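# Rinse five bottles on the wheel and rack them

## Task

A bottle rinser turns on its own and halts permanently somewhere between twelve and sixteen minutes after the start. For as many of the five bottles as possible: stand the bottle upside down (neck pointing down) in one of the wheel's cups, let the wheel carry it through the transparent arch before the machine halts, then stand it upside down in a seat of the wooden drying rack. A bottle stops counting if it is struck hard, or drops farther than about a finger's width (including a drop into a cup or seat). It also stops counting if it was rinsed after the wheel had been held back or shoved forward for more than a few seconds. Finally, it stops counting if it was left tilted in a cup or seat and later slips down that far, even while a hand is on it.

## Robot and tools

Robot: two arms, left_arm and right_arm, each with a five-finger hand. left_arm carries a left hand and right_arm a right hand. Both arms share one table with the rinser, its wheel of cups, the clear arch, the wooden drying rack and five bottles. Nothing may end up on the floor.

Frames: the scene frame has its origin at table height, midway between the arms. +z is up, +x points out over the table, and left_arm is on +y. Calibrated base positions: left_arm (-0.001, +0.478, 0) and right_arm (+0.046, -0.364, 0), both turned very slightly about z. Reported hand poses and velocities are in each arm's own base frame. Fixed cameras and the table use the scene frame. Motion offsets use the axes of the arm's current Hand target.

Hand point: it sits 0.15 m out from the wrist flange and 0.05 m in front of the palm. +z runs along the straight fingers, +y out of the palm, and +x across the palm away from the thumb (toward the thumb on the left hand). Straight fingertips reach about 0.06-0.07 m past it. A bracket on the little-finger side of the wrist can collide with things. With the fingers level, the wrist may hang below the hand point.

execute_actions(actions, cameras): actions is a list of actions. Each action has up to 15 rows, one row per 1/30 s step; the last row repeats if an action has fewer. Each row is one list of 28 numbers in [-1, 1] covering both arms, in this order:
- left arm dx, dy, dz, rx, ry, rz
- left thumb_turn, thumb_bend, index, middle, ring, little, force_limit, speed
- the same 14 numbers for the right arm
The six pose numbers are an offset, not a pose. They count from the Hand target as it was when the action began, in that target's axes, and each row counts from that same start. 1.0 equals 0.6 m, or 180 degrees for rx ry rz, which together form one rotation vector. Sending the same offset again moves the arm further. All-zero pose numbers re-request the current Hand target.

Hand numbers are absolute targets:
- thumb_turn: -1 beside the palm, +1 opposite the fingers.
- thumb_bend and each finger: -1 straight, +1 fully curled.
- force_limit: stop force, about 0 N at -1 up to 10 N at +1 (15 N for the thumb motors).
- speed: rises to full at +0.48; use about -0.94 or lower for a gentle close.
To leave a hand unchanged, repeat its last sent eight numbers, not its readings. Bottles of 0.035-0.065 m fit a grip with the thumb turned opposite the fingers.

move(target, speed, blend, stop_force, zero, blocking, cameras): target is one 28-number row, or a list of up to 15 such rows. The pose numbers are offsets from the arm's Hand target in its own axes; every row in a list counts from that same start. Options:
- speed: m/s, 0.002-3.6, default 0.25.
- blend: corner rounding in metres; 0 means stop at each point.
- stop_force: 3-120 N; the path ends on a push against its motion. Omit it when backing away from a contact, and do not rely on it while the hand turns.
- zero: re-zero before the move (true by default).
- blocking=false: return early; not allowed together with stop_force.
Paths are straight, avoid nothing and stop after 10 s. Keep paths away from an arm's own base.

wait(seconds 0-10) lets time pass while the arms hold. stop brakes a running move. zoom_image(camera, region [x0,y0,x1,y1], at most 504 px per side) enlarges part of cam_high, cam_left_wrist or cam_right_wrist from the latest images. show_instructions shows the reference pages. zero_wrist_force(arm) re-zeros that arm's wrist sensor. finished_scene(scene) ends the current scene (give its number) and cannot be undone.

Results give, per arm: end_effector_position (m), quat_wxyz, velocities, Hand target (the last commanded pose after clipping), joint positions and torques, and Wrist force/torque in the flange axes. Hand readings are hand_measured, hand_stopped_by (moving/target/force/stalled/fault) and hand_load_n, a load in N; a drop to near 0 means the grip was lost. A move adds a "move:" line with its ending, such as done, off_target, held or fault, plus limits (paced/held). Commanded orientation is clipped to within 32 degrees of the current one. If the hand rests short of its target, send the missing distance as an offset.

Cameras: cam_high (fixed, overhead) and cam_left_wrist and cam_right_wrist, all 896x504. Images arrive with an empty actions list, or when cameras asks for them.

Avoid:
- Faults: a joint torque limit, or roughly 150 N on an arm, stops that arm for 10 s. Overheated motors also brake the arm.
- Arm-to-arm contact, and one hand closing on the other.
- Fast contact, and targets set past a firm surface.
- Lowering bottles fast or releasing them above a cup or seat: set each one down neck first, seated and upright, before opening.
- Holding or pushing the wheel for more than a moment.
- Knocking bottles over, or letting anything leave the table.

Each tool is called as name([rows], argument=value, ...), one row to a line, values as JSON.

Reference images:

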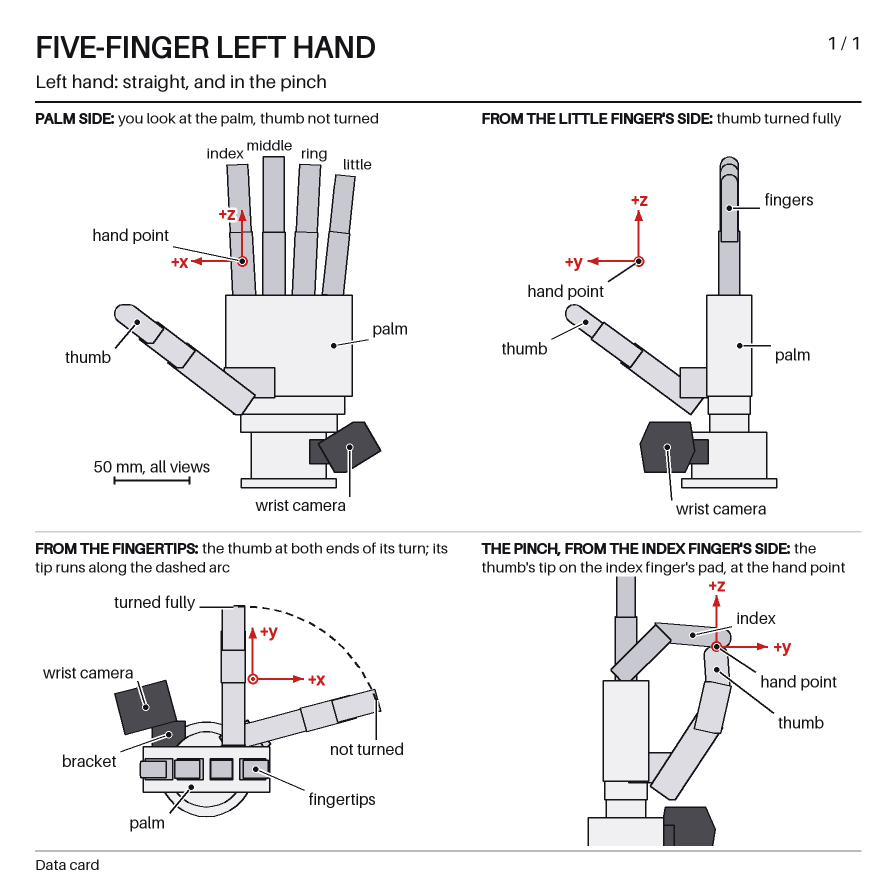

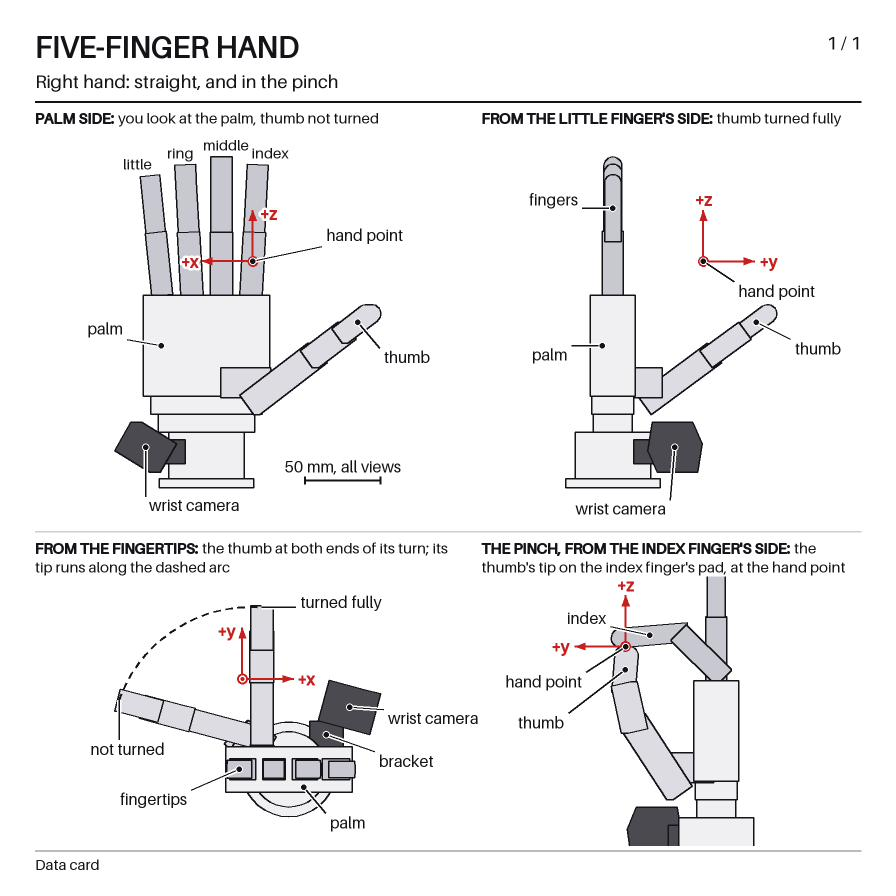

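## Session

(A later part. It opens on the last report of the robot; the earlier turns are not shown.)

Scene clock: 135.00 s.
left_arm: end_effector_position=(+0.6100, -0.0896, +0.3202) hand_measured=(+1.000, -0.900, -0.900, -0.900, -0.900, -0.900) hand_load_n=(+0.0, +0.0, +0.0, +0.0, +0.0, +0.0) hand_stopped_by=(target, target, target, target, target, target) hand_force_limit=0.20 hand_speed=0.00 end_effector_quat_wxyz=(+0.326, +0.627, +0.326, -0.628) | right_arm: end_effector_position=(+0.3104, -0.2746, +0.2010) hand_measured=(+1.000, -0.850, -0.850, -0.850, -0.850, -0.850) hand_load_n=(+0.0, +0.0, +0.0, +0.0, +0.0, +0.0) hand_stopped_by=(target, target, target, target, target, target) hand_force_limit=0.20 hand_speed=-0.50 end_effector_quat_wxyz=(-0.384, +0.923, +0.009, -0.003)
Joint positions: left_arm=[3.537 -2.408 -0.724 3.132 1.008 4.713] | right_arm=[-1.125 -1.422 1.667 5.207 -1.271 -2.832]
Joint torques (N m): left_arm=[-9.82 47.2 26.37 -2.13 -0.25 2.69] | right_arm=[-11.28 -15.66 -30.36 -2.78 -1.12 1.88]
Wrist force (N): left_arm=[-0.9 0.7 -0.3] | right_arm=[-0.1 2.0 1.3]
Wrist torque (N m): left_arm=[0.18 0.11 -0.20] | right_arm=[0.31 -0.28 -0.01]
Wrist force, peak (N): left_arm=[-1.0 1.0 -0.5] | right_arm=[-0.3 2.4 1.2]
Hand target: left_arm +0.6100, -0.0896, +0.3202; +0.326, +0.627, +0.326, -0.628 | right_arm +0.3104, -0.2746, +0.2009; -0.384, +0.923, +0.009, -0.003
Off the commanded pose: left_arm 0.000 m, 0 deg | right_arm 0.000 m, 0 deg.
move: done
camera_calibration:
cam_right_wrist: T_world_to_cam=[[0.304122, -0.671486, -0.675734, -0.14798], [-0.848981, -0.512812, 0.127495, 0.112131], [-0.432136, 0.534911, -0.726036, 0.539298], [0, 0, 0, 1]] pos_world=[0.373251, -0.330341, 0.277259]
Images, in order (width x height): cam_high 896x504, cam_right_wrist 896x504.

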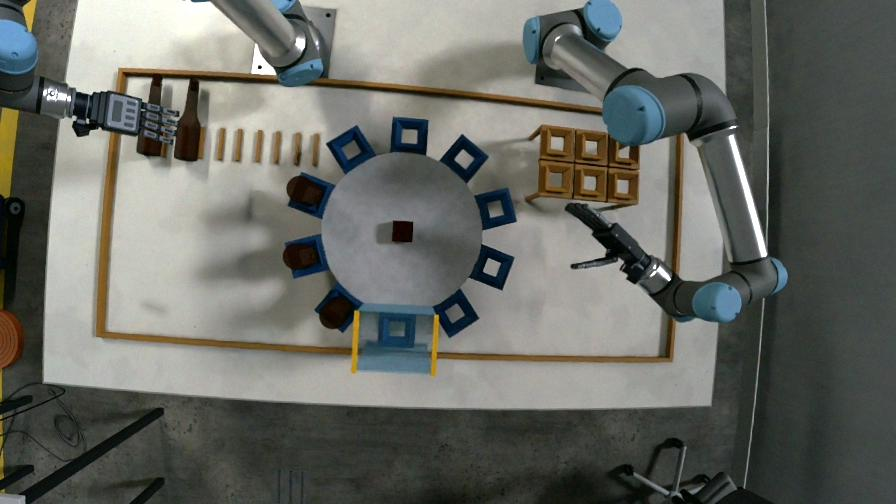

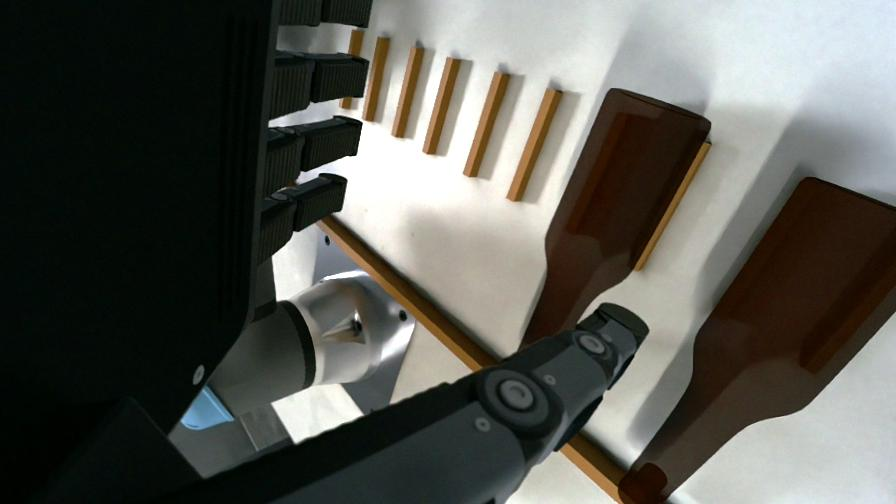

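move(target=[0,0,0,0,0,0,1,-0.9,-0.9,-0.9,-0.9,-0.9,0.2,0,0,0.1898,0.1917,0,0,0,1,-0.7,-0.7,-0.7,-0.7,-0.7,0.2,-0.2], speed=0.15)

move(target=[0,0,0,0,0,0,1,-0.9,-0.9,-0.9,-0.9,-0.9,0.2,0,0,0,0,0,0,0,1,0.35,-0.45,-0.42,-0.4,-0.36,-0.1,-0.78])

move(target=[0,0,0,0,0,0,1,-0.9,-0.9,-0.9,-0.9,-0.9,0.2,0,0,0,0,0,0,0,1,0.4,0.3,0.3,0.25,-0.3,0,-0.88])

move(target=[0,0,0,0,0,0,1,-0.9,-0.9,-0.9,-0.9,-0.9,0.2,0,0,-0.0118,-0.0118,0,0,0,1,0.4,0.3,0.3,0.25,-0.3,0,-0.88], speed=0.04, cameras=["cam_right_wrist"])

move(target=[0,0,0,0,0,0,1,-0.9,-0.9,-0.9,-0.9,-0.9,0.2,0,0,0,0,0,0,0,1,0.45,0.35,0.35,0.3,0.25,0.15,-0.88])

Scene clock: 137.83 s.
left_arm: end_effector_position=(+0.6100, -0.0896, +0.3202) hand_measured=(+1.000, -0.900, -0.900, -0.900, -0.900, -0.900) hand_load_n=(+0.0, +0.0, +0.0, +0.0, +0.0, +0.0) hand_stopped_by=(target, target, target, target, target, target) hand_force_limit=0.20 hand_speed=0.00 end_effector_quat_wxyz=(+0.326, +0.627, +0.326, -0.628) | right_arm: end_effector_position=(+0.3105, -0.2733, +0.0392) hand_measured=(+1.000, -0.700, -0.700, -0.700, -0.700, -0.700) hand_load_n=(+0.0, +0.0, +0.5, +0.0, +0.0, +0.0) hand_stopped_by=(target, target, target, target, target, target) hand_force_limit=0.20 hand_speed=-0.20 end_effector_quat_wxyz=(-0.384, +0.923, +0.009, -0.003)
Joint positions: left_arm=[3.537 -2.408 -0.724 3.132 1.008 4.713] | right_arm=[-1.123 -1.253 1.913 4.792 -1.271 -2.83]
Joint torques (N m): left_arm=[-8.42 48.05 25.55 -2.12 -0.14 2.62] | right_arm=[8.31 -20.28 -10.54 -2.96 2.01 1.91]
Wrist force (N): left_arm=[-0.6 0.8 -0.4] | right_arm=[-0.1 1.8 0.8]
Wrist torque (N m): left_arm=[0.18 0.04 -0.18] | right_arm=[0.32 -0.27 -0.04]
Wrist force, peak (N): left_arm=[-0.9 1.2 -0.4] | right_arm=[-0.3 2.2 1.7]
Hand target: left_arm +0.6100, -0.0896, +0.3202; +0.326, +0.627, +0.326, -0.628 | right_arm +0.3105, -0.2733, +0.0391; -0.384, +0.923, +0.009, -0.003
Off the commanded pose: left_arm 0.000 m, 0 deg | right_arm 0.000 m, 0 deg.
move: done

Scene clock: 138.80 s.
left_arm: end_effector_position=(+0.6100, -0.0896, +0.3202) hand_measured=(+1.000, -0.900, -0.900, -0.900, -0.900, -0.900) hand_load_n=(+0.0, +0.0, +0.0, +0.0, +0.0, +0.0) hand_stopped_by=(target, target, target, target, target, target) hand_force_limit=0.20 hand_speed=0.00 end_effector_quat_wxyz=(+0.326, +0.627, +0.326, -0.628) | right_arm: end_effector_position=(+0.3105, -0.2733, +0.0391) hand_measured=(+1.000, -0.484, -0.450, -0.440, -0.400, -0.360) hand_load_n=(+0.0, +7.0, +4.0, +10.0, +0.0, +1.0) hand_stopped_by=(target, force, target, force, target, target) hand_force_limit=-0.10 hand_speed=-0.78 end_effector_quat_wxyz=(-0.384, +0.923, +0.009, -0.003)
Joint positions: left_arm=[3.537 -2.408 -0.724 3.132 1.008 4.713] | right_arm=[-1.123 -1.253 1.913 4.792 -1.271 -2.83]
Joint torques (N m): left_arm=[-9.37 46.94 26.19 -2.25 -0.18 2.72] | right_arm=[0.04 -18.91 -21.2 -3.07 -1.9 1.4]
Wrist force (N): left_arm=[-1.0 0.8 -0.4] | right_arm=[-0.5 -3.8 1.4]
Wrist torque (N m): left_arm=[0.18 0.10 -0.20] | right_arm=[0.63 -0.23 -0.19]
Wrist force, peak (N): left_arm=[-1.0 0.9 -0.4] | right_arm=[0.0 -6.8 1.5]
Hand target: left_arm +0.6100, -0.0896, +0.3202; +0.326, +0.627, +0.326, -0.628 | right_arm +0.3105, -0.2733, +0.0391; -0.384, +0.923, +0.009, -0.003
Off the commanded pose: left_arm 0.000 m, 0 deg | right_arm 0.000 m, 0 deg.
move: done

Scene clock: 139.30 s.
left_arm: end_effector_position=(+0.6100, -0.0896, +0.3202) hand_measured=(+1.000, -0.900, -0.900, -0.900, -0.900, -0.900) hand_load_n=(+0.0, +0.0, +0.0, +0.0, +0.0, +0.0) hand_stopped_by=(target, target, target, target, target, target) hand_force_limit=0.20 hand_speed=0.00 end_effector_quat_wxyz=(+0.326, +0.627, +0.326, -0.628) | right_arm: end_effector_position=(+0.3105, -0.2733, +0.0391) hand_measured=(+1.000, -0.484, -0.442, -0.440, -0.368, -0.328) hand_load_n=(+6.5, +13.5, +5.5, +9.0, +7.5, +6.5) hand_stopped_by=(target, force, force, force, force, force) hand_force_limit=0.00 hand_speed=-0.88 end_effector_quat_wxyz=(-0.384, +0.923, +0.009, -0.003)
Joint positions: left_arm=[3.537 -2.408 -0.724 3.132 1.008 4.713] | right_arm=[-1.123 -1.253 1.913 4.792 -1.271 -2.83]
Joint torques (N m): left_arm=[-9.17 47.01 25.9 -1.99 -0.37 2.65] | right_arm=[-8.36 -20.56 -26.7 -3.27 -2.49 1.21]
Wrist force (N): left_arm=[-0.8 0.8 -0.4] | right_arm=[0.1 -11.6 -0.4]
Wrist torque (N m): left_arm=[0.19 0.08 -0.19] | right_arm=[0.71 -0.18 -0.36]
Wrist force, peak (N): left_arm=[-1.0 1.1 -0.3] | right_arm=[0.4 -12.0 -1.1]
Hand target: left_arm +0.6100, -0.0896, +0.3202; +0.326, +0.627, +0.326, -0.628 | right_arm +0.3105, -0.2733, +0.0391; -0.384, +0.923, +0.009, -0.003
Off the commanded pose: left_arm 0.000 m, 0 deg | right_arm 0.000 m, 0 deg.
move: done

Scene clock: 140.13 s.
left_arm: end_effector_position=(+0.6100, -0.0896, +0.3202) hand_measured=(+1.000, -0.900, -0.900, -0.900, -0.900, -0.900) hand_load_n=(+0.0, +0.0, +0.0, +0.0, +0.0, +0.0) hand_stopped_by=(target, target, target, target, target, target) hand_force_limit=0.20 hand_speed=0.00 end_effector_quat_wxyz=(+0.326, +0.627, +0.326, -0.628) | right_arm: end_effector_position=(+0.3105, -0.2734, +0.0490) hand_measured=(+1.000, -0.486, -0.442, -0.438, -0.368, -0.328) hand_load_n=(+7.0, +15.5, +3.0, +0.0, +5.5, +4.5) hand_stopped_by=(target, force, force, force, force, force) hand_force_limit=0.00 hand_speed=-0.88 end_effector_quat_wxyz=(-0.384, +0.923, +0.009, -0.003)
Joint positions: left_arm=[3.537 -2.408 -0.724 3.132 1.008 4.713] | right_arm=[-1.123 -1.267 1.903 4.818 -1.271 -2.83]
Joint torques (N m): left_arm=[-8.44 46.77 26.38 -2.09 -0.36 2.39] | right_arm=[-11.34 -50.08 -25.84 1.53 2.09 0.02]
Wrist force (N): left_arm=[-0.8 0.8 -0.4] | right_arm=[0.5 3.1 1.6]
Wrist torque (N m): left_arm=[0.18 0.09 -0.20] | right_arm=[0.31 -0.31 -0.01]
Wrist force, peak (N): left_arm=[-1.2 0.9 -0.4] | right_arm=[0.2 -11.8 -0.4]
Hand target: left_arm +0.6100, -0.0896, +0.3202; +0.326, +0.627, +0.326, -0.628 | right_arm +0.3105, -0.2734, +0.0491; -0.384, +0.923, +0.009, -0.003
Off the commanded pose: left_arm 0.000 m, 0 deg | right_arm 0.000 m, 0 deg.
move: done
camera_calibration:
cam_right_wrist: T_world_to_cam=[[0.303856, -0.671624, -0.675717, -0.249896], [-0.849006, -0.512693, 0.127807, 0.132304], [-0.432273, 0.534853, -0.725997, 0.428412], [0, 0, 0, 1]] pos_world=[0.37345, -0.329142, 0.125258]
Images, in order (width x height): cam_right_wrist 896x504.

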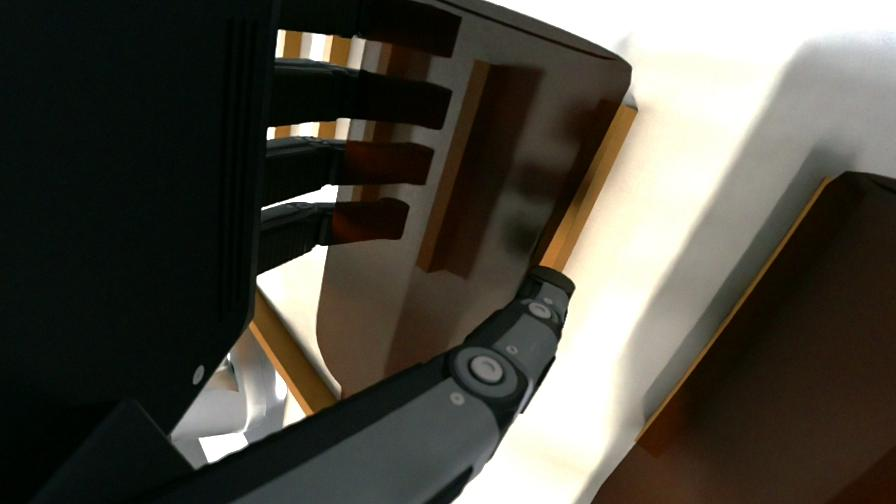

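Scene clock: 140.63 s.
left_arm: end_effector_position=(+0.6100, -0.0896, +0.3202) hand_measured=(+1.000, -0.900, -0.900, -0.900, -0.900, -0.900) hand_load_n=(+0.5, +0.0, +0.0, +0.0, +0.0, +0.0) hand_stopped_by=(target, target, target, target, target, target) hand_force_limit=0.20 hand_speed=0.00 end_effector_quat_wxyz=(+0.326, +0.627, +0.326, -0.628) | right_arm: end_effector_position=(+0.3105, -0.2734, +0.0491) hand_measured=(+1.000, -0.486, -0.422, -0.386, -0.360, -0.308) hand_load_n=(+7.5, +24.0, +5.0, +5.5, +0.5, +8.0) hand_stopped_by=(target, force, force, force, force, force) hand_force_limit=0.15 hand_speed=-0.88 end_effector_quat_wxyz=(-0.384, +0.923, +0.009, -0.003)
Joint positions: left_arm=[3.537 -2.408 -0.724 3.132 1.008 4.713] | right_arm=[-1.123 -1.268 1.902 4.818 -1.271 -2.83]
Joint torques (N m): left_arm=[-10.11 47.1 25.85 -2.08 -0.13 2.59] | right_arm=[-12.13 -49.14 -26.11 1.72 2.2 -1.66]
Wrist force (N): left_arm=[-0.8 0.8 -0.4] | right_arm=[0.2 3.0 1.5]
Wrist torque (N m): left_arm=[0.19 0.08 -0.19] | right_arm=[0.31 -0.27 -0.03]
Wrist force, peak (N): left_arm=[-1.0 1.0 -0.3] | right_arm=[0.3 3.2 1.8]
Hand target: left_arm +0.6100, -0.0896, +0.3202; +0.326, +0.627, +0.326, -0.628 | right_arm +0.3105, -0.2734, +0.0491; -0.384, +0.923, +0.009, -0.003
Off the commanded pose: left_arm 0.000 m, 0 deg | right_arm 0.000 m, 0 deg.
move: done

move([
  [0,0,0,0,0,0,1,-0.9,-0.9,-0.9,-0.9,-0.9,0.2,0,0,-0.177,-0.177,0,0,0,1,0.45,0.35,0.35,0.3,0.25,0.15,-0.88],
  [0,0,0,0,0,0,1,-0.9,-0.9,-0.9,-0.9,-0.9,0.2,0,0.2917,-0.9168,0.0185,0.2539,0.0934,-0.5131,1,0.45,0.35,0.35,0.3,0.25,0.15,-0.88],
], speed=[0.2,0.25], blend=[0.02,0], cameras=["cam_high","cam_right_wrist"])

zoom_image(camera="cam_high", region=[230, 130, 350, 230])

Scene clock: 146.47 s.
left_arm: end_effector_position=(+0.6100, -0.0896, +0.3202) hand_measured=(+1.000, -0.900, -0.900, -0.900, -0.900, -0.900) hand_load_n=(+0.0, +0.0, +0.0, +0.0, +0.0, +0.0) hand_stopped_by=(target, target, target, target, target, target) hand_force_limit=0.20 hand_speed=0.00 end_effector_quat_wxyz=(+0.326, +0.627, +0.326, -0.628) | right_arm: end_effector_position=(+0.4776, +0.1256, +0.4315) hand_measured=(+1.000, -0.486, -0.422, -0.386, -0.360, -0.308) hand_load_n=(+8.5, +23.5, +6.0, +6.0, +0.5, +7.0) hand_stopped_by=(target, force, force, force, force, force) hand_force_limit=0.15 hand_speed=-0.88 end_effector_quat_wxyz=(+0.558, -0.427, -0.601, -0.381)
Joint positions: left_arm=[3.537 -2.408 -0.724 3.132 1.008 4.713] | right_arm=[-0.502 -1.329 1.306 6.191 -0.859 -4.618]
Joint torques (N m): left_arm=[-8.4 47.27 26.2 -2.25 -0.54 2.66] | right_arm=[9.13 -19.05 -28.54 3.67 1.89 -2.54]
Wrist force (N): left_arm=[-0.8 0.8 -0.5] | right_arm=[-1.9 0.4 -0.1]
Wrist torque (N m): left_arm=[0.19 0.07 -0.19] | right_arm=[-0.01 0.04 0.00]
Wrist force, peak (N): left_arm=[-1.1 1.0 -0.4] | right_arm=[0.2 3.9 2.6]
Hand target: left_arm +0.6100, -0.0896, +0.3202; +0.326, +0.627, +0.326, -0.628 | right_arm +0.4776, +0.1256, +0.4315; +0.558, -0.427, -0.601, -0.381
Off the commanded pose: left_arm 0.000 m, 0 deg | right_arm 0.000 m, 0 deg.
move: done
camera_calibration:
cam_right_wrist: T_world_to_cam=[[0.895639, 0.352419, 0.271354, -0.594099], [0.406468, -0.400804, -0.82106, 0.225475], [-0.180597, 0.84567, -0.502222, 0.309162], [0, 0, 0, 1]] pos_world=[0.496283, 0.0382939, 0.501607]
Images, in order (width x height): cam_high 896x504, cam_right_wrist 896x504.

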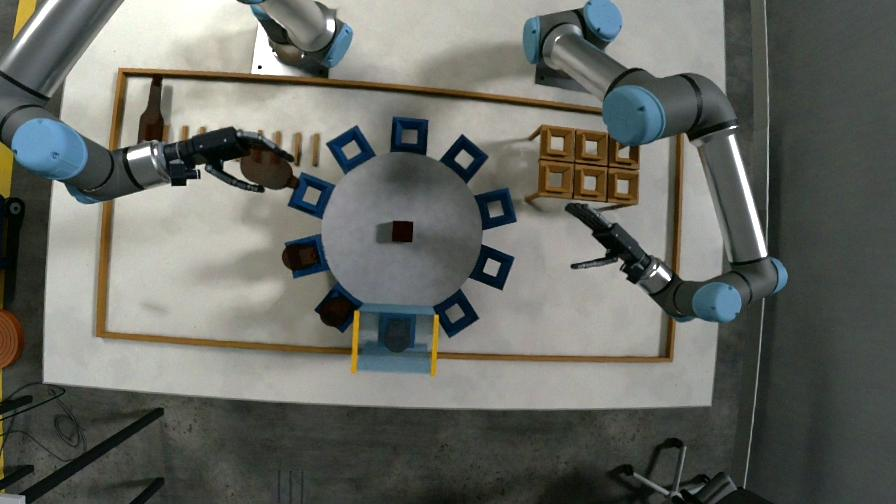

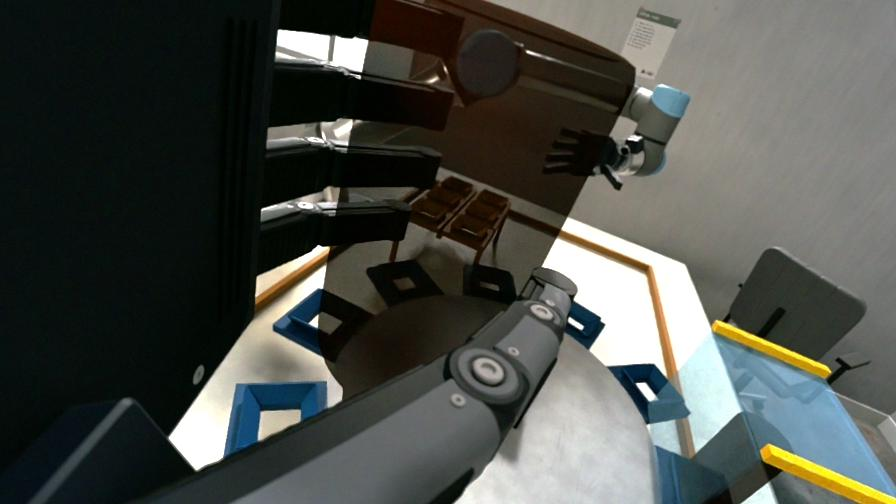

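Scaled by 4.200 from the camera's 896x504 image, which has a finer 1280x720 frame.

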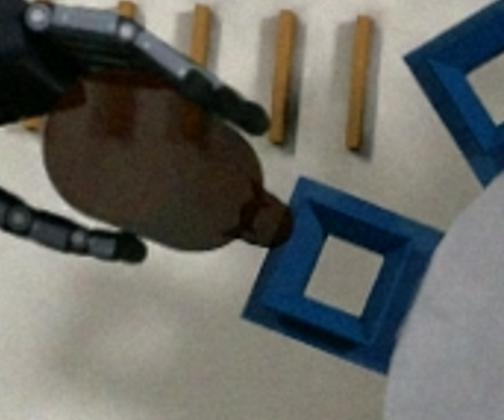

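move(target=[0,0,0,0,0,0,1,-0.9,-0.9,-0.9,-0.9,-0.9,0.2,0,-0.1181,0.0022,0.0103,0,0,0,1,0.45,0.35,0.35,0.3,0.25,0.15,-0.88], speed=0.2, cameras=["cam_high"])

zoom_image(camera="cam_high", region=[230, 130, 350, 230])

Scene clock: 148.23 s.
left_arm: end_effector_position=(+0.6100, -0.0896, +0.3202) hand_measured=(+1.000, -0.900, -0.900, -0.900, -0.900, -0.900) hand_load_n=(+0.5, +0.0, +0.0, +0.0, +0.0, +0.0) hand_stopped_by=(target, target, target, target, target, target) hand_force_limit=0.20 hand_speed=0.00 end_effector_quat_wxyz=(+0.326, +0.627, +0.326, -0.628) | right_arm: end_effector_position=(+0.4776, +0.1256, +0.3604) hand_measured=(+1.000, -0.486, -0.422, -0.386, -0.360, -0.308) hand_load_n=(+8.5, +23.5, +6.0, +6.5, +0.5, +7.0) hand_stopped_by=(target, force, force, force, force, force) hand_force_limit=0.15 hand_speed=-0.88 end_effector_quat_wxyz=(+0.558, -0.427, -0.601, -0.381)
Joint positions: left_arm=[3.537 -2.408 -0.724 3.132 1.008 4.713] | right_arm=[-0.502 -1.318 1.474 6.012 -0.859 -4.618]
Joint torques (N m): left_arm=[-9.09 48.07 26.2 -2.19 -0.26 2.67] | right_arm=[-12.61 -20.38 -12.66 -0.77 1.98 1.66]
Wrist force (N): left_arm=[-0.9 0.8 -0.4] | right_arm=[-1.9 0.5 -0.2]
Wrist torque (N m): left_arm=[0.19 0.09 -0.20] | right_arm=[0.00 0.04 -0.05]
Wrist force, peak (N): left_arm=[-1.2 1.0 -0.4] | right_arm=[-3.0 0.7 0.0]
Hand target: left_arm +0.6100, -0.0896, +0.3202; +0.326, +0.627, +0.326, -0.628 | right_arm +0.4776, +0.1256, +0.3604; +0.558, -0.427, -0.601, -0.381
Off the commanded pose: left_arm 0.000 m, 0 deg | right_arm 0.000 m, 0 deg.
move: done
Images, in order (width x height): cam_high 896x504.

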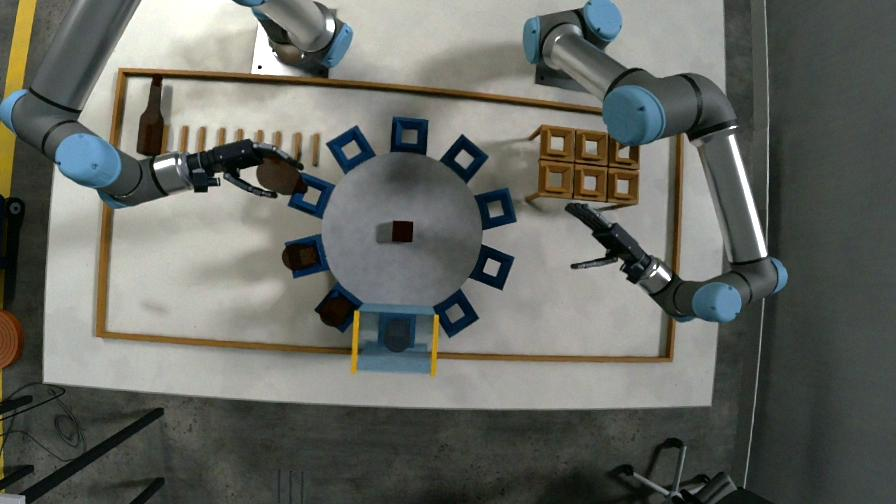

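Scaled by 4.200 from the camera's 896x504 image, which has a finer 1280x720 frame.

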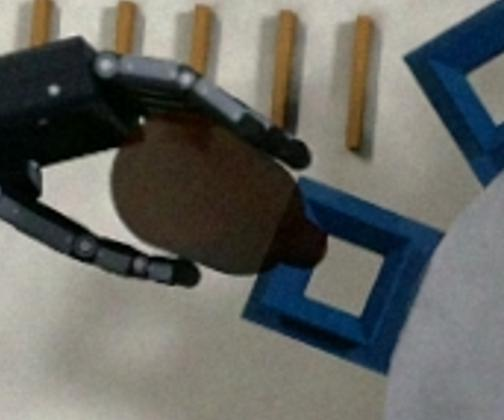

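move(target=[0,0,0,0,0,0,1,-0.9,-0.9,-0.9,-0.9,-0.9,0.2,0,-0.2158,0.003,0.0189,0.0005,-0.0123,0.0079,1,0.45,0.35,0.35,0.3,0.25,0.15,-0.88], speed=0.15)

move(target=[0,0,0,0,0,0,1,-0.9,-0.9,-0.9,-0.9,-0.9,0.2,0,-0.1088,0.0042,0.0135,0,0,0,1,0.45,0.35,0.35,0.3,0.25,0.15,-0.88], speed=0.06, stop_force=6, cameras=["cam_high","cam_right_wrist"])

zoom_image(camera="cam_high", region=[250, 150, 350, 225])

Scene clock: 150.40 s.
left_arm: end_effector_position=(+0.6100, -0.0896, +0.3202) hand_measured=(+1.000, -0.900, -0.900, -0.900, -0.900, -0.900) hand_load_n=(+0.5, +0.0, +0.0, +0.0, +0.0, +0.0) hand_stopped_by=(target, target, target, target, target, target) hand_force_limit=0.20 hand_speed=0.00 end_effector_quat_wxyz=(+0.326, +0.627, +0.326, -0.628) | right_arm: end_effector_position=(+0.4770, +0.1253, +0.2304) hand_measured=(+1.000, -0.486, -0.422, -0.386, -0.360, -0.308) hand_load_n=(+5.0, +23.5, +8.0, +7.0, +0.0, +4.0) hand_stopped_by=(target, force, force, force, force, force) hand_force_limit=0.15 hand_speed=-0.88 end_effector_quat_wxyz=(+0.551, -0.441, -0.607, -0.365)
Joint positions: left_arm=[3.537 -2.408 -0.724 3.132 1.008 4.713] | right_arm=[-0.498 -1.246 1.7 5.663 -0.861 -4.559]
Joint torques (N m): left_arm=[-9.24 48.41 26.33 -2.27 -0.48 2.64] | right_arm=[8.53 -18.88 -10.48 -1.13 1.92 1.95]
Wrist force (N): left_arm=[-0.9 0.7 -0.4] | right_arm=[0.2 1.2 0.8]
Wrist torque (N m): left_arm=[0.18 0.09 -0.19] | right_arm=[0.04 0.02 -0.15]
Wrist force, peak (N): left_arm=[-1.1 1.0 -0.6] | right_arm=[-2.2 1.5 1.3]
Hand target: left_arm +0.6100, -0.0896, +0.3202; +0.326, +0.627, +0.326, -0.628 | right_arm +0.4770, +0.1253, +0.2304; +0.551, -0.442, -0.607, -0.365
Off the commanded pose: left_arm 0.000 m, 0 deg | right_arm 0.000 m, 0 deg.
move: done

Scene clock: 152.60 s.
left_arm: end_effector_position=(+0.6100, -0.0896, +0.3202) hand_measured=(+1.000, -0.900, -0.900, -0.900, -0.900, -0.900) hand_load_n=(+0.0, +0.0, +0.0, +0.0, +0.0, +0.0) hand_stopped_by=(target, target, target, target, target, target) hand_force_limit=0.20 hand_speed=0.00 end_effector_quat_wxyz=(+0.326, +0.627, +0.326, -0.628) | right_arm: end_effector_position=(+0.4766, +0.1251, +0.1718) hand_measured=(+1.000, -0.486, -0.422, -0.386, -0.360, -0.308) hand_load_n=(+1.0, +24.0, +9.5, +7.5, +0.0, +1.5) hand_stopped_by=(target, force, force, force, force, force) hand_force_limit=0.15 hand_speed=-0.88 end_effector_quat_wxyz=(+0.551, -0.441, -0.607, -0.365)
Joint positions: left_arm=[3.537 -2.408 -0.724 3.132 1.008 4.713] | right_arm=[-0.499 -1.176 1.772 5.521 -0.862 -4.56]
Joint torques (N m): left_arm=[-8.79 48.33 26.47 -1.92 -0.75 2.56] | right_arm=[-1.26 -52.92 -24.18 3.59 -1.23 -0.46]
Wrist force (N): left_arm=[-0.9 0.6 -0.5] | right_arm=[-1.4 1.1 -0.1]
Wrist torque (N m): left_arm=[0.17 0.10 -0.19] | right_arm=[0.08 -0.05 -0.05]
Wrist force, peak (N): left_arm=[-0.9 1.0 -0.6] | right_arm=[14.2 1.6 -2.0]
Hand target: left_arm +0.6100, -0.0896, +0.3202; +0.326, +0.627, +0.326, -0.628 | right_arm +0.4766, +0.1251, +0.1718; +0.551, -0.441, -0.607, -0.365 (not the last commanded pose)
Off the commanded pose: left_arm 0.000 m, 0 deg | right_arm 0.007 m, 0 deg.
move: contact (right_arm)
camera_calibration:
cam_right_wrist: T_world_to_cam=[[0.898119, 0.364217, 0.246431, -0.521066], [0.398475, -0.436993, -0.806384, 0.0183362], [-0.18601, 0.822425, -0.537603, 0.190509], [0, 0, 0, 1]] pos_world=[0.496109, 0.0411148, 0.245611]
Images, in order (width x height): cam_high 896x504, cam_right_wrist 896x504.

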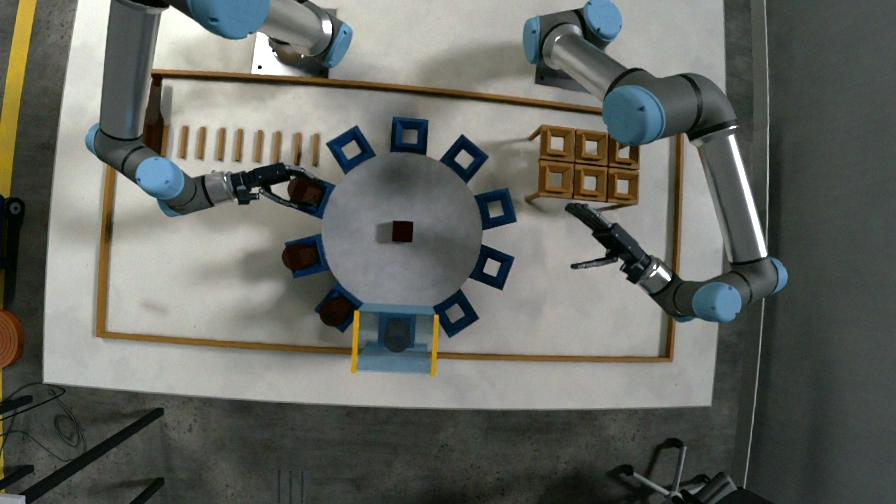

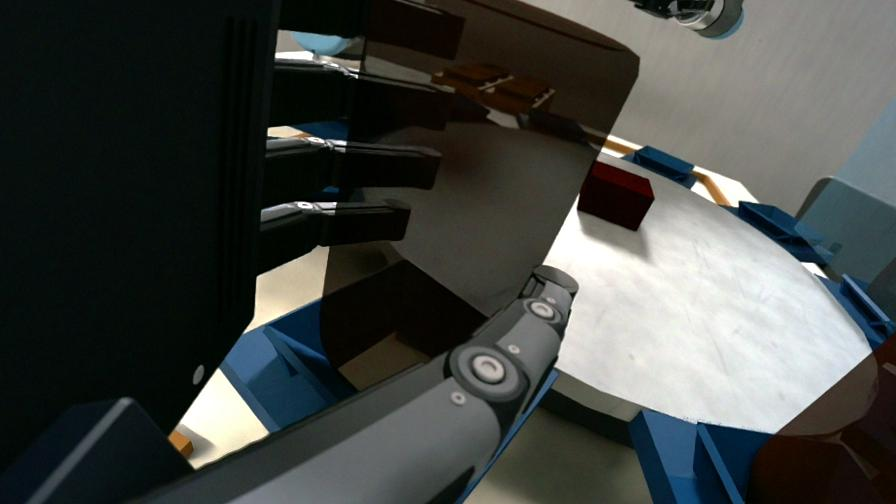

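Scaled by 5.040 from the camera's 896x504 image, which has a finer 1280x720 frame.

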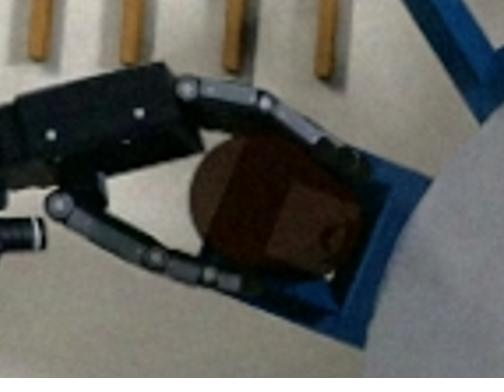

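move(target=[0,0,0,0,0,0,1,-0.9,-0.9,-0.9,-0.9,-0.9,0.2,0,-0.0066,-0.0005,0.0008,0,0,0,1,0.45,0.35,0.35,0.3,0.25,0.15,-0.88], speed=0.03, stop_force=6)

move(target=[0,0,0,0,0,0,1,-0.9,-0.9,-0.9,-0.9,-0.9,0.2,0,0,0,0,0,0,0,1,-0.85,-0.85,-0.85,-0.85,-0.85,0.2,-0.5])

move([
  [0,0,0,0,0,0,1,-0.9,-0.9,-0.9,-0.9,-0.9,0.2,0,0.0331,0,-0.1833,0,0,0,1,-0.85,-0.85,-0.85,-0.85,-0.85,0.2,-0.5],
  [0,0,0,0,0,0,1,-0.9,-0.9,-0.9,-0.9,-0.9,0.2,0,-0.0618,-0.5625,-0.6903,-0.2443,-0.0805,0.5105,1,-0.85,-0.85,-0.85,-0.85,-0.85,0.2,-0.5],
], speed=[0.2,0.4], blend=[0.02,0], cameras=["cam_high","cam_right_wrist"])

zoom_image(camera="cam_right_wrist", region=[480, 50, 760, 300])

zoom_image(camera="cam_high", region=[250, 150, 400, 350])

Scene clock: 154.80 s.
left_arm: end_effector_position=(+0.6100, -0.0896, +0.3202) hand_measured=(+1.000, -0.900, -0.900, -0.900, -0.900, -0.900) hand_load_n=(+0.5, +0.0, +0.0, +0.0, +0.0, +0.0) hand_stopped_by=(target, target, target, target, target, target) hand_force_limit=0.20 hand_speed=0.00 end_effector_quat_wxyz=(+0.326, +0.627, +0.326, -0.628) | right_arm: end_effector_position=(+0.4765, +0.1251, +0.1702) hand_measured=(+1.000, -0.486, -0.422, -0.386, -0.360, -0.308) hand_load_n=(-1.0, +24.5, +8.0, +6.5, +0.0, +2.0) hand_stopped_by=(target, force, force, force, force, force) hand_force_limit=0.15 hand_speed=-0.88 end_effector_quat_wxyz=(+0.551, -0.441, -0.607, -0.365)
Joint positions: left_arm=[3.537 -2.408 -0.724 3.132 1.008 4.713] | right_arm=[-0.499 -1.175 1.774 5.517 -0.862 -4.56]
Joint torques (N m): left_arm=[-8.5 47.88 25.32 -2.14 -0.67 2.46] | right_arm=[6.55 -50.8 -23.69 3.38 1.04 -0.54]
Wrist force (N): left_arm=[-0.7 1.1 -0.5] | right_arm=[1.5 3.0 -0.7]
Wrist torque (N m): left_arm=[0.23 0.08 -0.20] | right_arm=[0.05 -0.02 -0.02]
Wrist force, peak (N): left_arm=[-0.9 1.2 -0.5] | right_arm=[9.0 2.8 -1.4]
Hand target: left_arm +0.6100, -0.0896, +0.3202; +0.326, +0.627, +0.326, -0.628 | right_arm +0.4765, +0.1251, +0.1702; +0.551, -0.441, -0.607, -0.365 (not the last commanded pose)
Off the commanded pose: left_arm 0.000 m, 0 deg | right_arm 0.002 m, 0 deg.
move: contact (right_arm)

Scene clock: 155.60 s.
left_arm: end_effector_position=(+0.6100, -0.0896, +0.3202) hand_measured=(+1.000, -0.900, -0.900, -0.900, -0.900, -0.900) hand_load_n=(+0.0, +0.0, +0.0, +0.0, +0.0, +0.0) hand_stopped_by=(target, target, target, target, target, target) hand_force_limit=0.20 hand_speed=0.00 end_effector_quat_wxyz=(+0.326, +0.627, +0.326, -0.628) | right_arm: end_effector_position=(+0.4765, +0.1251, +0.1702) hand_measured=(+1.000, -0.850, -0.850, -0.850, -0.850, -0.850) hand_load_n=(+0.5, -0.5, +0.5, +0.0, +0.0, +0.0) hand_stopped_by=(target, target, target, target, target, target) hand_force_limit=0.20 hand_speed=-0.50 end_effector_quat_wxyz=(+0.551, -0.441, -0.607, -0.365)
Joint positions: left_arm=[3.537 -2.408 -0.724 3.132 1.008 4.713] | right_arm=[-0.499 -1.175 1.774 5.517 -0.862 -4.56]
Joint torques (N m): left_arm=[-9.25 47.99 26.85 -1.88 -0.7 2.82] | right_arm=[8.76 -48.27 -15.85 2.34 -1.33 -0.12]
Wrist force (N): left_arm=[-0.9 0.8 -0.3] | right_arm=[0.5 1.4 -0.3]
Wrist torque (N m): left_arm=[0.17 0.12 -0.20] | right_arm=[0.13 -0.05 -0.03]
Wrist force, peak (N): left_arm=[-1.0 1.1 -0.5] | right_arm=[1.7 4.5 -2.3]
Hand target: left_arm +0.6100, -0.0896, +0.3202; +0.326, +0.627, +0.326, -0.628 | right_arm +0.4765, +0.1251, +0.1702; +0.551, -0.441, -0.607, -0.365
Off the commanded pose: left_arm 0.000 m, 0 deg | right_arm 0.000 m, 0 deg.
move: done

Scene clock: 159.10 s.
left_arm: end_effector_position=(+0.6100, -0.0896, +0.3202) hand_measured=(+1.000, -0.900, -0.900, -0.900, -0.900, -0.900) hand_load_n=(+0.5, +0.0, +0.0, +0.0, +0.0, +0.0) hand_stopped_by=(target, target, target, target, target, target) hand_force_limit=0.20 hand_speed=0.00 end_effector_quat_wxyz=(+0.326, +0.627, +0.326, -0.628) | right_arm: end_effector_position=(+0.3035, -0.3808, +0.2003) hand_measured=(+1.000, -0.850, -0.850, -0.850, -0.850, -0.850) hand_load_n=(+0.0, +0.0, +0.0, +0.0, +0.0, +0.0) hand_stopped_by=(target, target, target, target, target, target) hand_force_limit=0.20 hand_speed=-0.50 end_effector_quat_wxyz=(-0.384, +0.923, +0.009, -0.003)
Joint positions: left_arm=[3.537 -2.408 -0.724 3.132 1.008 4.713] | right_arm=[-1.21 -1.226 1.418 5.28 -1.33 -2.896]
Joint torques (N m): left_arm=[-8.27 47.61 25.76 -1.82 -0.67 2.6] | right_arm=[-10.96 -25.33 -27.97 -2.78 -1.3 1.78]
Wrist force (N): left_arm=[-0.9 0.9 -0.6] | right_arm=[0.7 2.3 0.8]
Wrist torque (N m): left_arm=[0.21 0.10 -0.21] | right_arm=[0.38 -0.37 0.01]
Wrist force, peak (N): left_arm=[-0.9 0.9 -0.6] | right_arm=[0.7 2.3 0.8]
Hand target: left_arm +0.6100, -0.0896, +0.3202; +0.326, +0.627, +0.326, -0.628 | right_arm +0.3035, -0.3809, +0.2003; -0.384, +0.923, +0.008, -0.003
Off the commanded pose: left_arm 0.000 m, 0 deg | right_arm 0.000 m, 0 deg.
move: done
camera_calibration:
cam_right_wrist: T_world_to_cam=[[0.303191, -0.671282, -0.676355, -0.217297], [-0.849147, -0.512427, 0.127935, 0.0520023], [-0.432463, 0.535536, -0.72538, 0.592903], [0, 0, 0, 1]] pos_world=[0.366448, -0.436741, 0.276457]
Images, in order (width x height): cam_high 896x504, cam_right_wrist 896x504.

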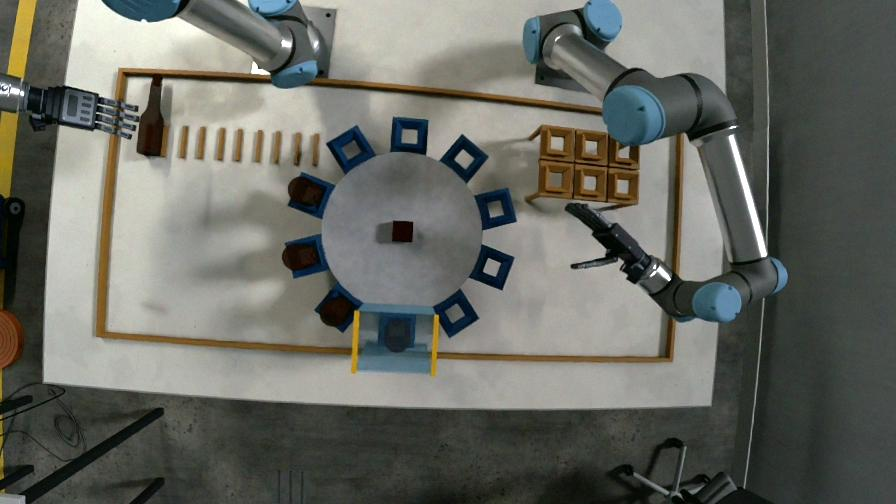

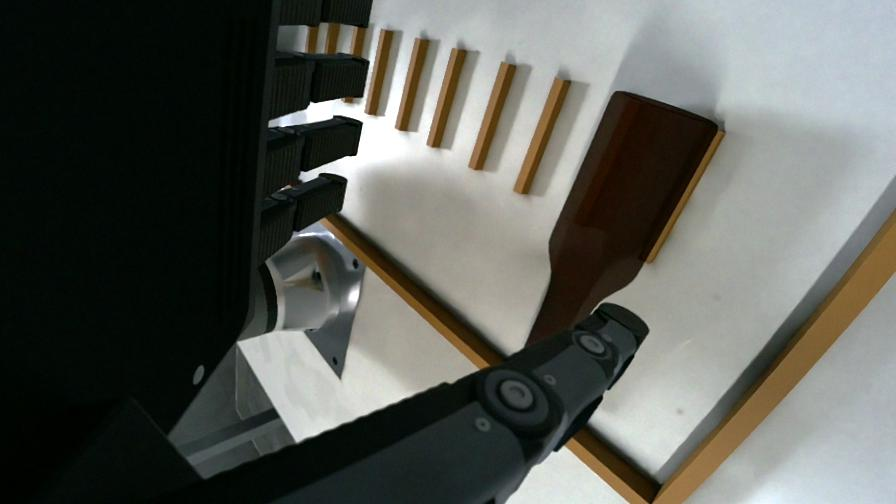

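Scaled by 1.800 from the camera's 896x504 image, which has a finer 1280x720 frame.

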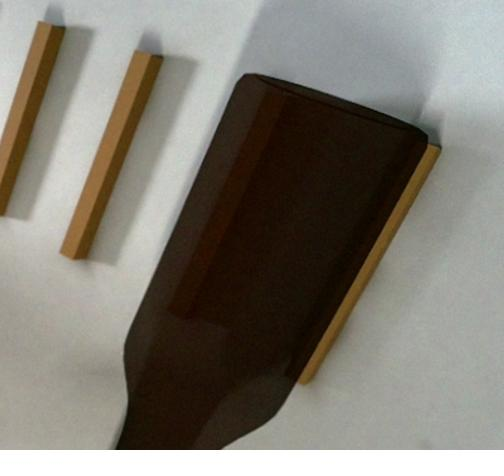

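Scaled by 2.520 from the camera's 896x504 image, which has a finer 1280x720 frame.

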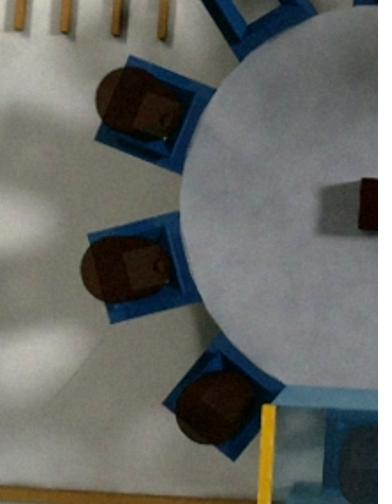

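move(target=[0,0,0,0,0,0,1,-0.9,-0.9,-0.9,-0.9,-0.9,0.2,0,0,0.194,0.1858,0,0,0,1,-0.7,-0.7,-0.7,-0.7,-0.7,0.2,-0.2], speed=0.15)

move(target=[0,0,0,0,0,0,1,-0.9,-0.9,-0.9,-0.9,-0.9,0.2,0,0,0,0,0,0,0,1,0.35,-0.45,-0.42,-0.4,-0.36,-0.1,-0.78])

move(target=[0,0,0,0,0,0,1,-0.9,-0.9,-0.9,-0.9,-0.9,0.2,0,0,0,0,0,0,0,1,0.4,0.3,0.3,0.25,-0.3,0,-0.88])

move(target=[0,0,0,0,0,0,1,-0.9,-0.9,-0.9,-0.9,-0.9,0.2,0,0,-0.0118,-0.0118,0,0,0,1,0.4,0.3,0.3,0.25,-0.3,0,-0.88], speed=0.04, cameras=["cam_right_wrist"])

move(target=[0,0,0,0,0,0,1,-0.9,-0.9,-0.9,-0.9,-0.9,0.2,0,0,0,0,0,0,0,1,0.45,0.35,0.35,0.3,0.25,0.15,-0.88])

Scene clock: 162.17 s.
left_arm: end_effector_position=(+0.6100, -0.0896, +0.3202) hand_measured=(+1.000, -0.900, -0.900, -0.900, -0.900, -0.900) hand_load_n=(+0.5, +0.0, +0.0, +0.0, +0.0, +0.0) hand_stopped_by=(target, target, target, target, target, target) hand_force_limit=0.20 hand_speed=0.00 end_effector_quat_wxyz=(+0.326, +0.627, +0.326, -0.628) | right_arm: end_effector_position=(+0.3035, -0.3838, +0.0392) hand_measured=(+1.000, -0.700, -0.700, -0.700, -0.700, -0.700) hand_load_n=(+0.0, +0.0, +0.0, +0.0, +0.0, +0.0) hand_stopped_by=(target, target, target, target, target, target) hand_force_limit=0.20 hand_speed=-0.20 end_effector_quat_wxyz=(-0.384, +0.923, +0.008, -0.003)
Joint positions: left_arm=[3.537 -2.408 -0.724 3.132 1.008 4.713] | right_arm=[-1.212 -1.08 1.647 4.905 -1.331 -2.897]
Joint torques (N m): left_arm=[-8.31 47.95 26.37 -2 -0.99 2.31] | right_arm=[-1.36 -26.87 -10.79 -3.01 1.49 1.79]
Wrist force (N): left_arm=[-0.8 1.0 -0.3] | right_arm=[0.4 2.7 1.1]
Wrist torque (N m): left_arm=[0.20 0.08 -0.20] | right_arm=[0.41 -0.34 0.20]
Wrist force, peak (N): left_arm=[-1.0 1.0 -0.7] | right_arm=[0.4 3.1 1.1]
Hand target: left_arm +0.6100, -0.0896, +0.3202; +0.326, +0.627, +0.326, -0.628 | right_arm +0.3036, -0.3838, +0.0391; -0.384, +0.923, +0.008, -0.003
Off the commanded pose: left_arm 0.000 m, 0 deg | right_arm 0.000 m, 0 deg.
move: done

Scene clock: 163.13 s.
left_arm: end_effector_position=(+0.6100, -0.0896, +0.3202) hand_measured=(+1.000, -0.900, -0.900, -0.900, -0.900, -0.900) hand_load_n=(+0.0, +0.0, +0.0, +0.0, +0.0, -0.5) hand_stopped_by=(target, target, target, target, target, target) hand_force_limit=0.20 hand_speed=0.00 end_effector_quat_wxyz=(+0.326, +0.627, +0.326, -0.628) | right_arm: end_effector_position=(+0.3036, -0.3838, +0.0391) hand_measured=(+1.000, -0.484, -0.450, -0.440, -0.400, -0.360) hand_load_n=(+1.0, +7.0, +3.5, +13.5, +0.0, +1.5) hand_stopped_by=(target, force, target, force, target, target) hand_force_limit=-0.10 hand_speed=-0.78 end_effector_quat_wxyz=(-0.384, +0.923, +0.008, -0.003)
Joint positions: left_arm=[3.537 -2.408 -0.724 3.132 1.008 4.713] | right_arm=[-1.212 -1.08 1.647 4.905 -1.331 -2.897]
Joint torques (N m): left_arm=[-10.05 48.31 26.39 -1.98 -1.03 2.59] | right_arm=[7.05 -27.74 -24.24 -3.3 -1.48 1.24]
Wrist force (N): left_arm=[-1.1 0.8 -0.5] | right_arm=[0.0 -5.7 1.1]
Wrist torque (N m): left_arm=[0.19 0.12 -0.21] | right_arm=[0.91 -0.27 -0.03]
Wrist force, peak (N): left_arm=[-1.0 1.0 -0.5] | right_arm=[0.3 -8.6 1.1]
Hand target: left_arm +0.6100, -0.0896, +0.3202; +0.326, +0.627, +0.326, -0.628 | right_arm +0.3036, -0.3838, +0.0391; -0.384, +0.923, +0.008, -0.003
Off the commanded pose: left_arm 0.000 m, 0 deg | right_arm 0.000 m, 0 deg.
move: done

Scene clock: 163.63 s.
left_arm: end_effector_position=(+0.6100, -0.0896, +0.3202) hand_measured=(+1.000, -0.900, -0.900, -0.900, -0.900, -0.900) hand_load_n=(+0.0, +0.0, +0.0, +0.0, +0.0, +0.0) hand_stopped_by=(target, target, target, target, target, target) hand_force_limit=0.20 hand_speed=0.00 end_effector_quat_wxyz=(+0.326, +0.627, +0.326, -0.628) | right_arm: end_effector_position=(+0.3036, -0.3838, +0.0391) hand_measured=(+1.000, -0.484, -0.442, -0.440, -0.368, -0.328) hand_load_n=(+8.5, +13.5, +4.5, +12.5, +7.0, +5.5) hand_stopped_by=(target, force, force, force, force, force) hand_force_limit=0.00 hand_speed=-0.88 end_effector_quat_wxyz=(-0.384, +0.923, +0.008, -0.003)
Joint positions: left_arm=[3.537 -2.408 -0.724 3.132 1.008 4.713] | right_arm=[-1.212 -1.08 1.647 4.905 -1.331 -2.897]
Joint torques (N m): left_arm=[-9.48 48.54 26.52 -2.16 -0.79 2.76] | right_arm=[3.5 -28.51 -28.29 -3.37 -2.56 1.29]
Wrist force (N): left_arm=[-0.8 0.8 -0.5] | right_arm=[0.6 -10.9 0.6]
Wrist torque (N m): left_arm=[0.19 0.09 -0.20] | right_arm=[0.94 -0.30 -0.03]
Wrist force, peak (N): left_arm=[-0.9 1.0 -0.5] | right_arm=[1.2 -12.0 -0.4]
Hand target: left_arm +0.6100, -0.0896, +0.3202; +0.326, +0.627, +0.326, -0.628 | right_arm +0.3036, -0.3838, +0.0391; -0.384, +0.923, +0.008, -0.003
Off the commanded pose: left_arm 0.000 m, 0 deg | right_arm 0.000 m, 0 deg.
move: done

Scene clock: 164.47 s.
left_arm: end_effector_position=(+0.6100, -0.0896, +0.3202) hand_measured=(+1.000, -0.900, -0.900, -0.900, -0.900, -0.900) hand_load_n=(+0.0, +0.0, +0.0, +0.0, +0.0, +0.0) hand_stopped_by=(target, target, target, target, target, target) hand_force_limit=0.20 hand_speed=0.00 end_effector_quat_wxyz=(+0.326, +0.627, +0.326, -0.628) | right_arm: end_effector_position=(+0.3036, -0.3838, +0.0490) hand_measured=(+1.000, -0.484, -0.442, -0.440, -0.368, -0.328) hand_load_n=(+7.5, +15.0, +2.0, +0.0, +5.0, +4.5) hand_stopped_by=(target, force, force, force, force, force) hand_force_limit=0.00 hand_speed=-0.88 end_effector_quat_wxyz=(-0.384, +0.923, +0.008, -0.003)
Joint positions: left_arm=[3.537 -2.408 -0.724 3.132 1.008 4.713] | right_arm=[-1.212 -1.092 1.636 4.927 -1.331 -2.897]
Joint torques (N m): left_arm=[-8.28 48.93 24.61 -1.79 -0.92 2.55] | right_arm=[-2.74 -58.67 -26.82 2.02 1.72 0.17]
Wrist force (N): left_arm=[-1.0 0.7 -0.4] | right_arm=[0.5 3.4 2.0]
Wrist torque (N m): left_arm=[0.17 0.11 -0.21] | right_arm=[0.33 -0.32 0.16]
Wrist force, peak (N): left_arm=[-1.0 0.8 -0.7] | right_arm=[0.2 -11.9 -0.7]
Hand target: left_arm +0.6100, -0.0896, +0.3202; +0.326, +0.627, +0.326, -0.628 | right_arm +0.3036, -0.3838, +0.0491; -0.384, +0.923, +0.008, -0.003
Off the commanded pose: left_arm 0.000 m, 0 deg | right_arm 0.000 m, 0 deg.
move: done
camera_calibration:
cam_right_wrist: T_world_to_cam=[[0.302976, -0.671335, -0.676399, -0.321613], [-0.849166, -0.512344, 0.128145, 0.0699231], [-0.432577, 0.53555, -0.725302, 0.48484], [0, 0, 0, 1]] pos_world=[0.366548, -0.439741, 0.125157]
Images, in order (width x height): cam_right_wrist 896x504.

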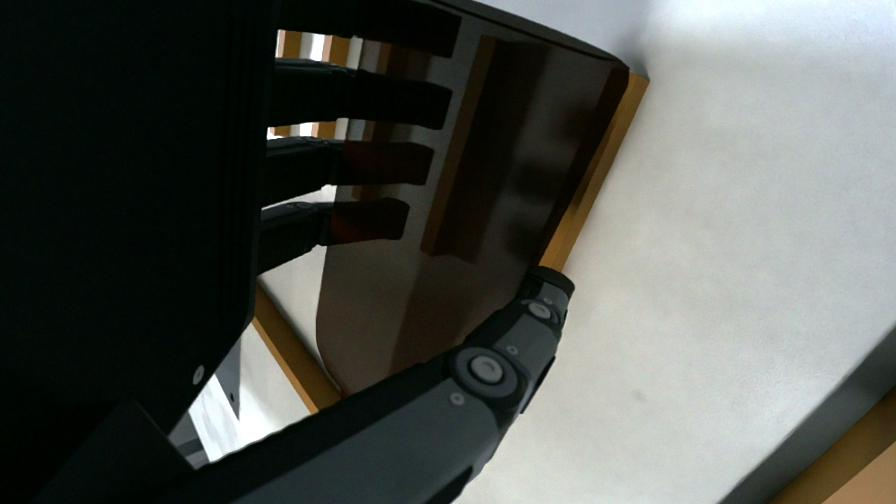

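Scene clock: 164.97 s.
left_arm: end_effector_position=(+0.6100, -0.0896, +0.3202) hand_measured=(+1.000, -0.900, -0.900, -0.900, -0.900, -0.900) hand_load_n=(+0.5, +0.0, +0.0, +0.0, +0.0, +0.0) hand_stopped_by=(target, target, target, target, target, target) hand_force_limit=0.20 hand_speed=0.00 end_effector_quat_wxyz=(+0.326, +0.627, +0.326, -0.628) | right_arm: end_effector_position=(+0.3036, -0.3838, +0.0491) hand_measured=(+1.000, -0.486, -0.420, -0.376, -0.358, -0.308) hand_load_n=(+8.0, +25.5, +2.0, +11.0, +0.0, +6.5) hand_stopped_by=(target, force, force, force, force, force) hand_force_limit=0.15 hand_speed=-0.88 end_effector_quat_wxyz=(-0.384, +0.923, +0.008, -0.003)
Joint positions: left_arm=[3.537 -2.408 -0.724 3.132 1.008 4.713] | right_arm=[-1.212 -1.092 1.636 4.927 -1.331 -2.897]
Joint torques (N m): left_arm=[-9.3 48.31 26.41 -1.97 -1.05 2.55] | right_arm=[-7.6 -57.74 -26.23 1.79 1.88 -0.63]
Wrist force (N): left_arm=[-0.8 0.8 -0.3] | right_arm=[0.4 3.5 2.0]
Wrist torque (N m): left_arm=[0.19 0.08 -0.19] | right_arm=[0.35 -0.30 0.16]
Wrist force, peak (N): left_arm=[-0.9 0.9 -0.6] | right_arm=[0.2 3.6 2.2]
Hand target: left_arm +0.6100, -0.0896, +0.3202; +0.326, +0.627, +0.326, -0.628 | right_arm +0.3036, -0.3838, +0.0491; -0.384, +0.923, +0.008, -0.003
Off the commanded pose: left_arm 0.000 m, 0 deg | right_arm 0.000 m, 0 deg.
move: done


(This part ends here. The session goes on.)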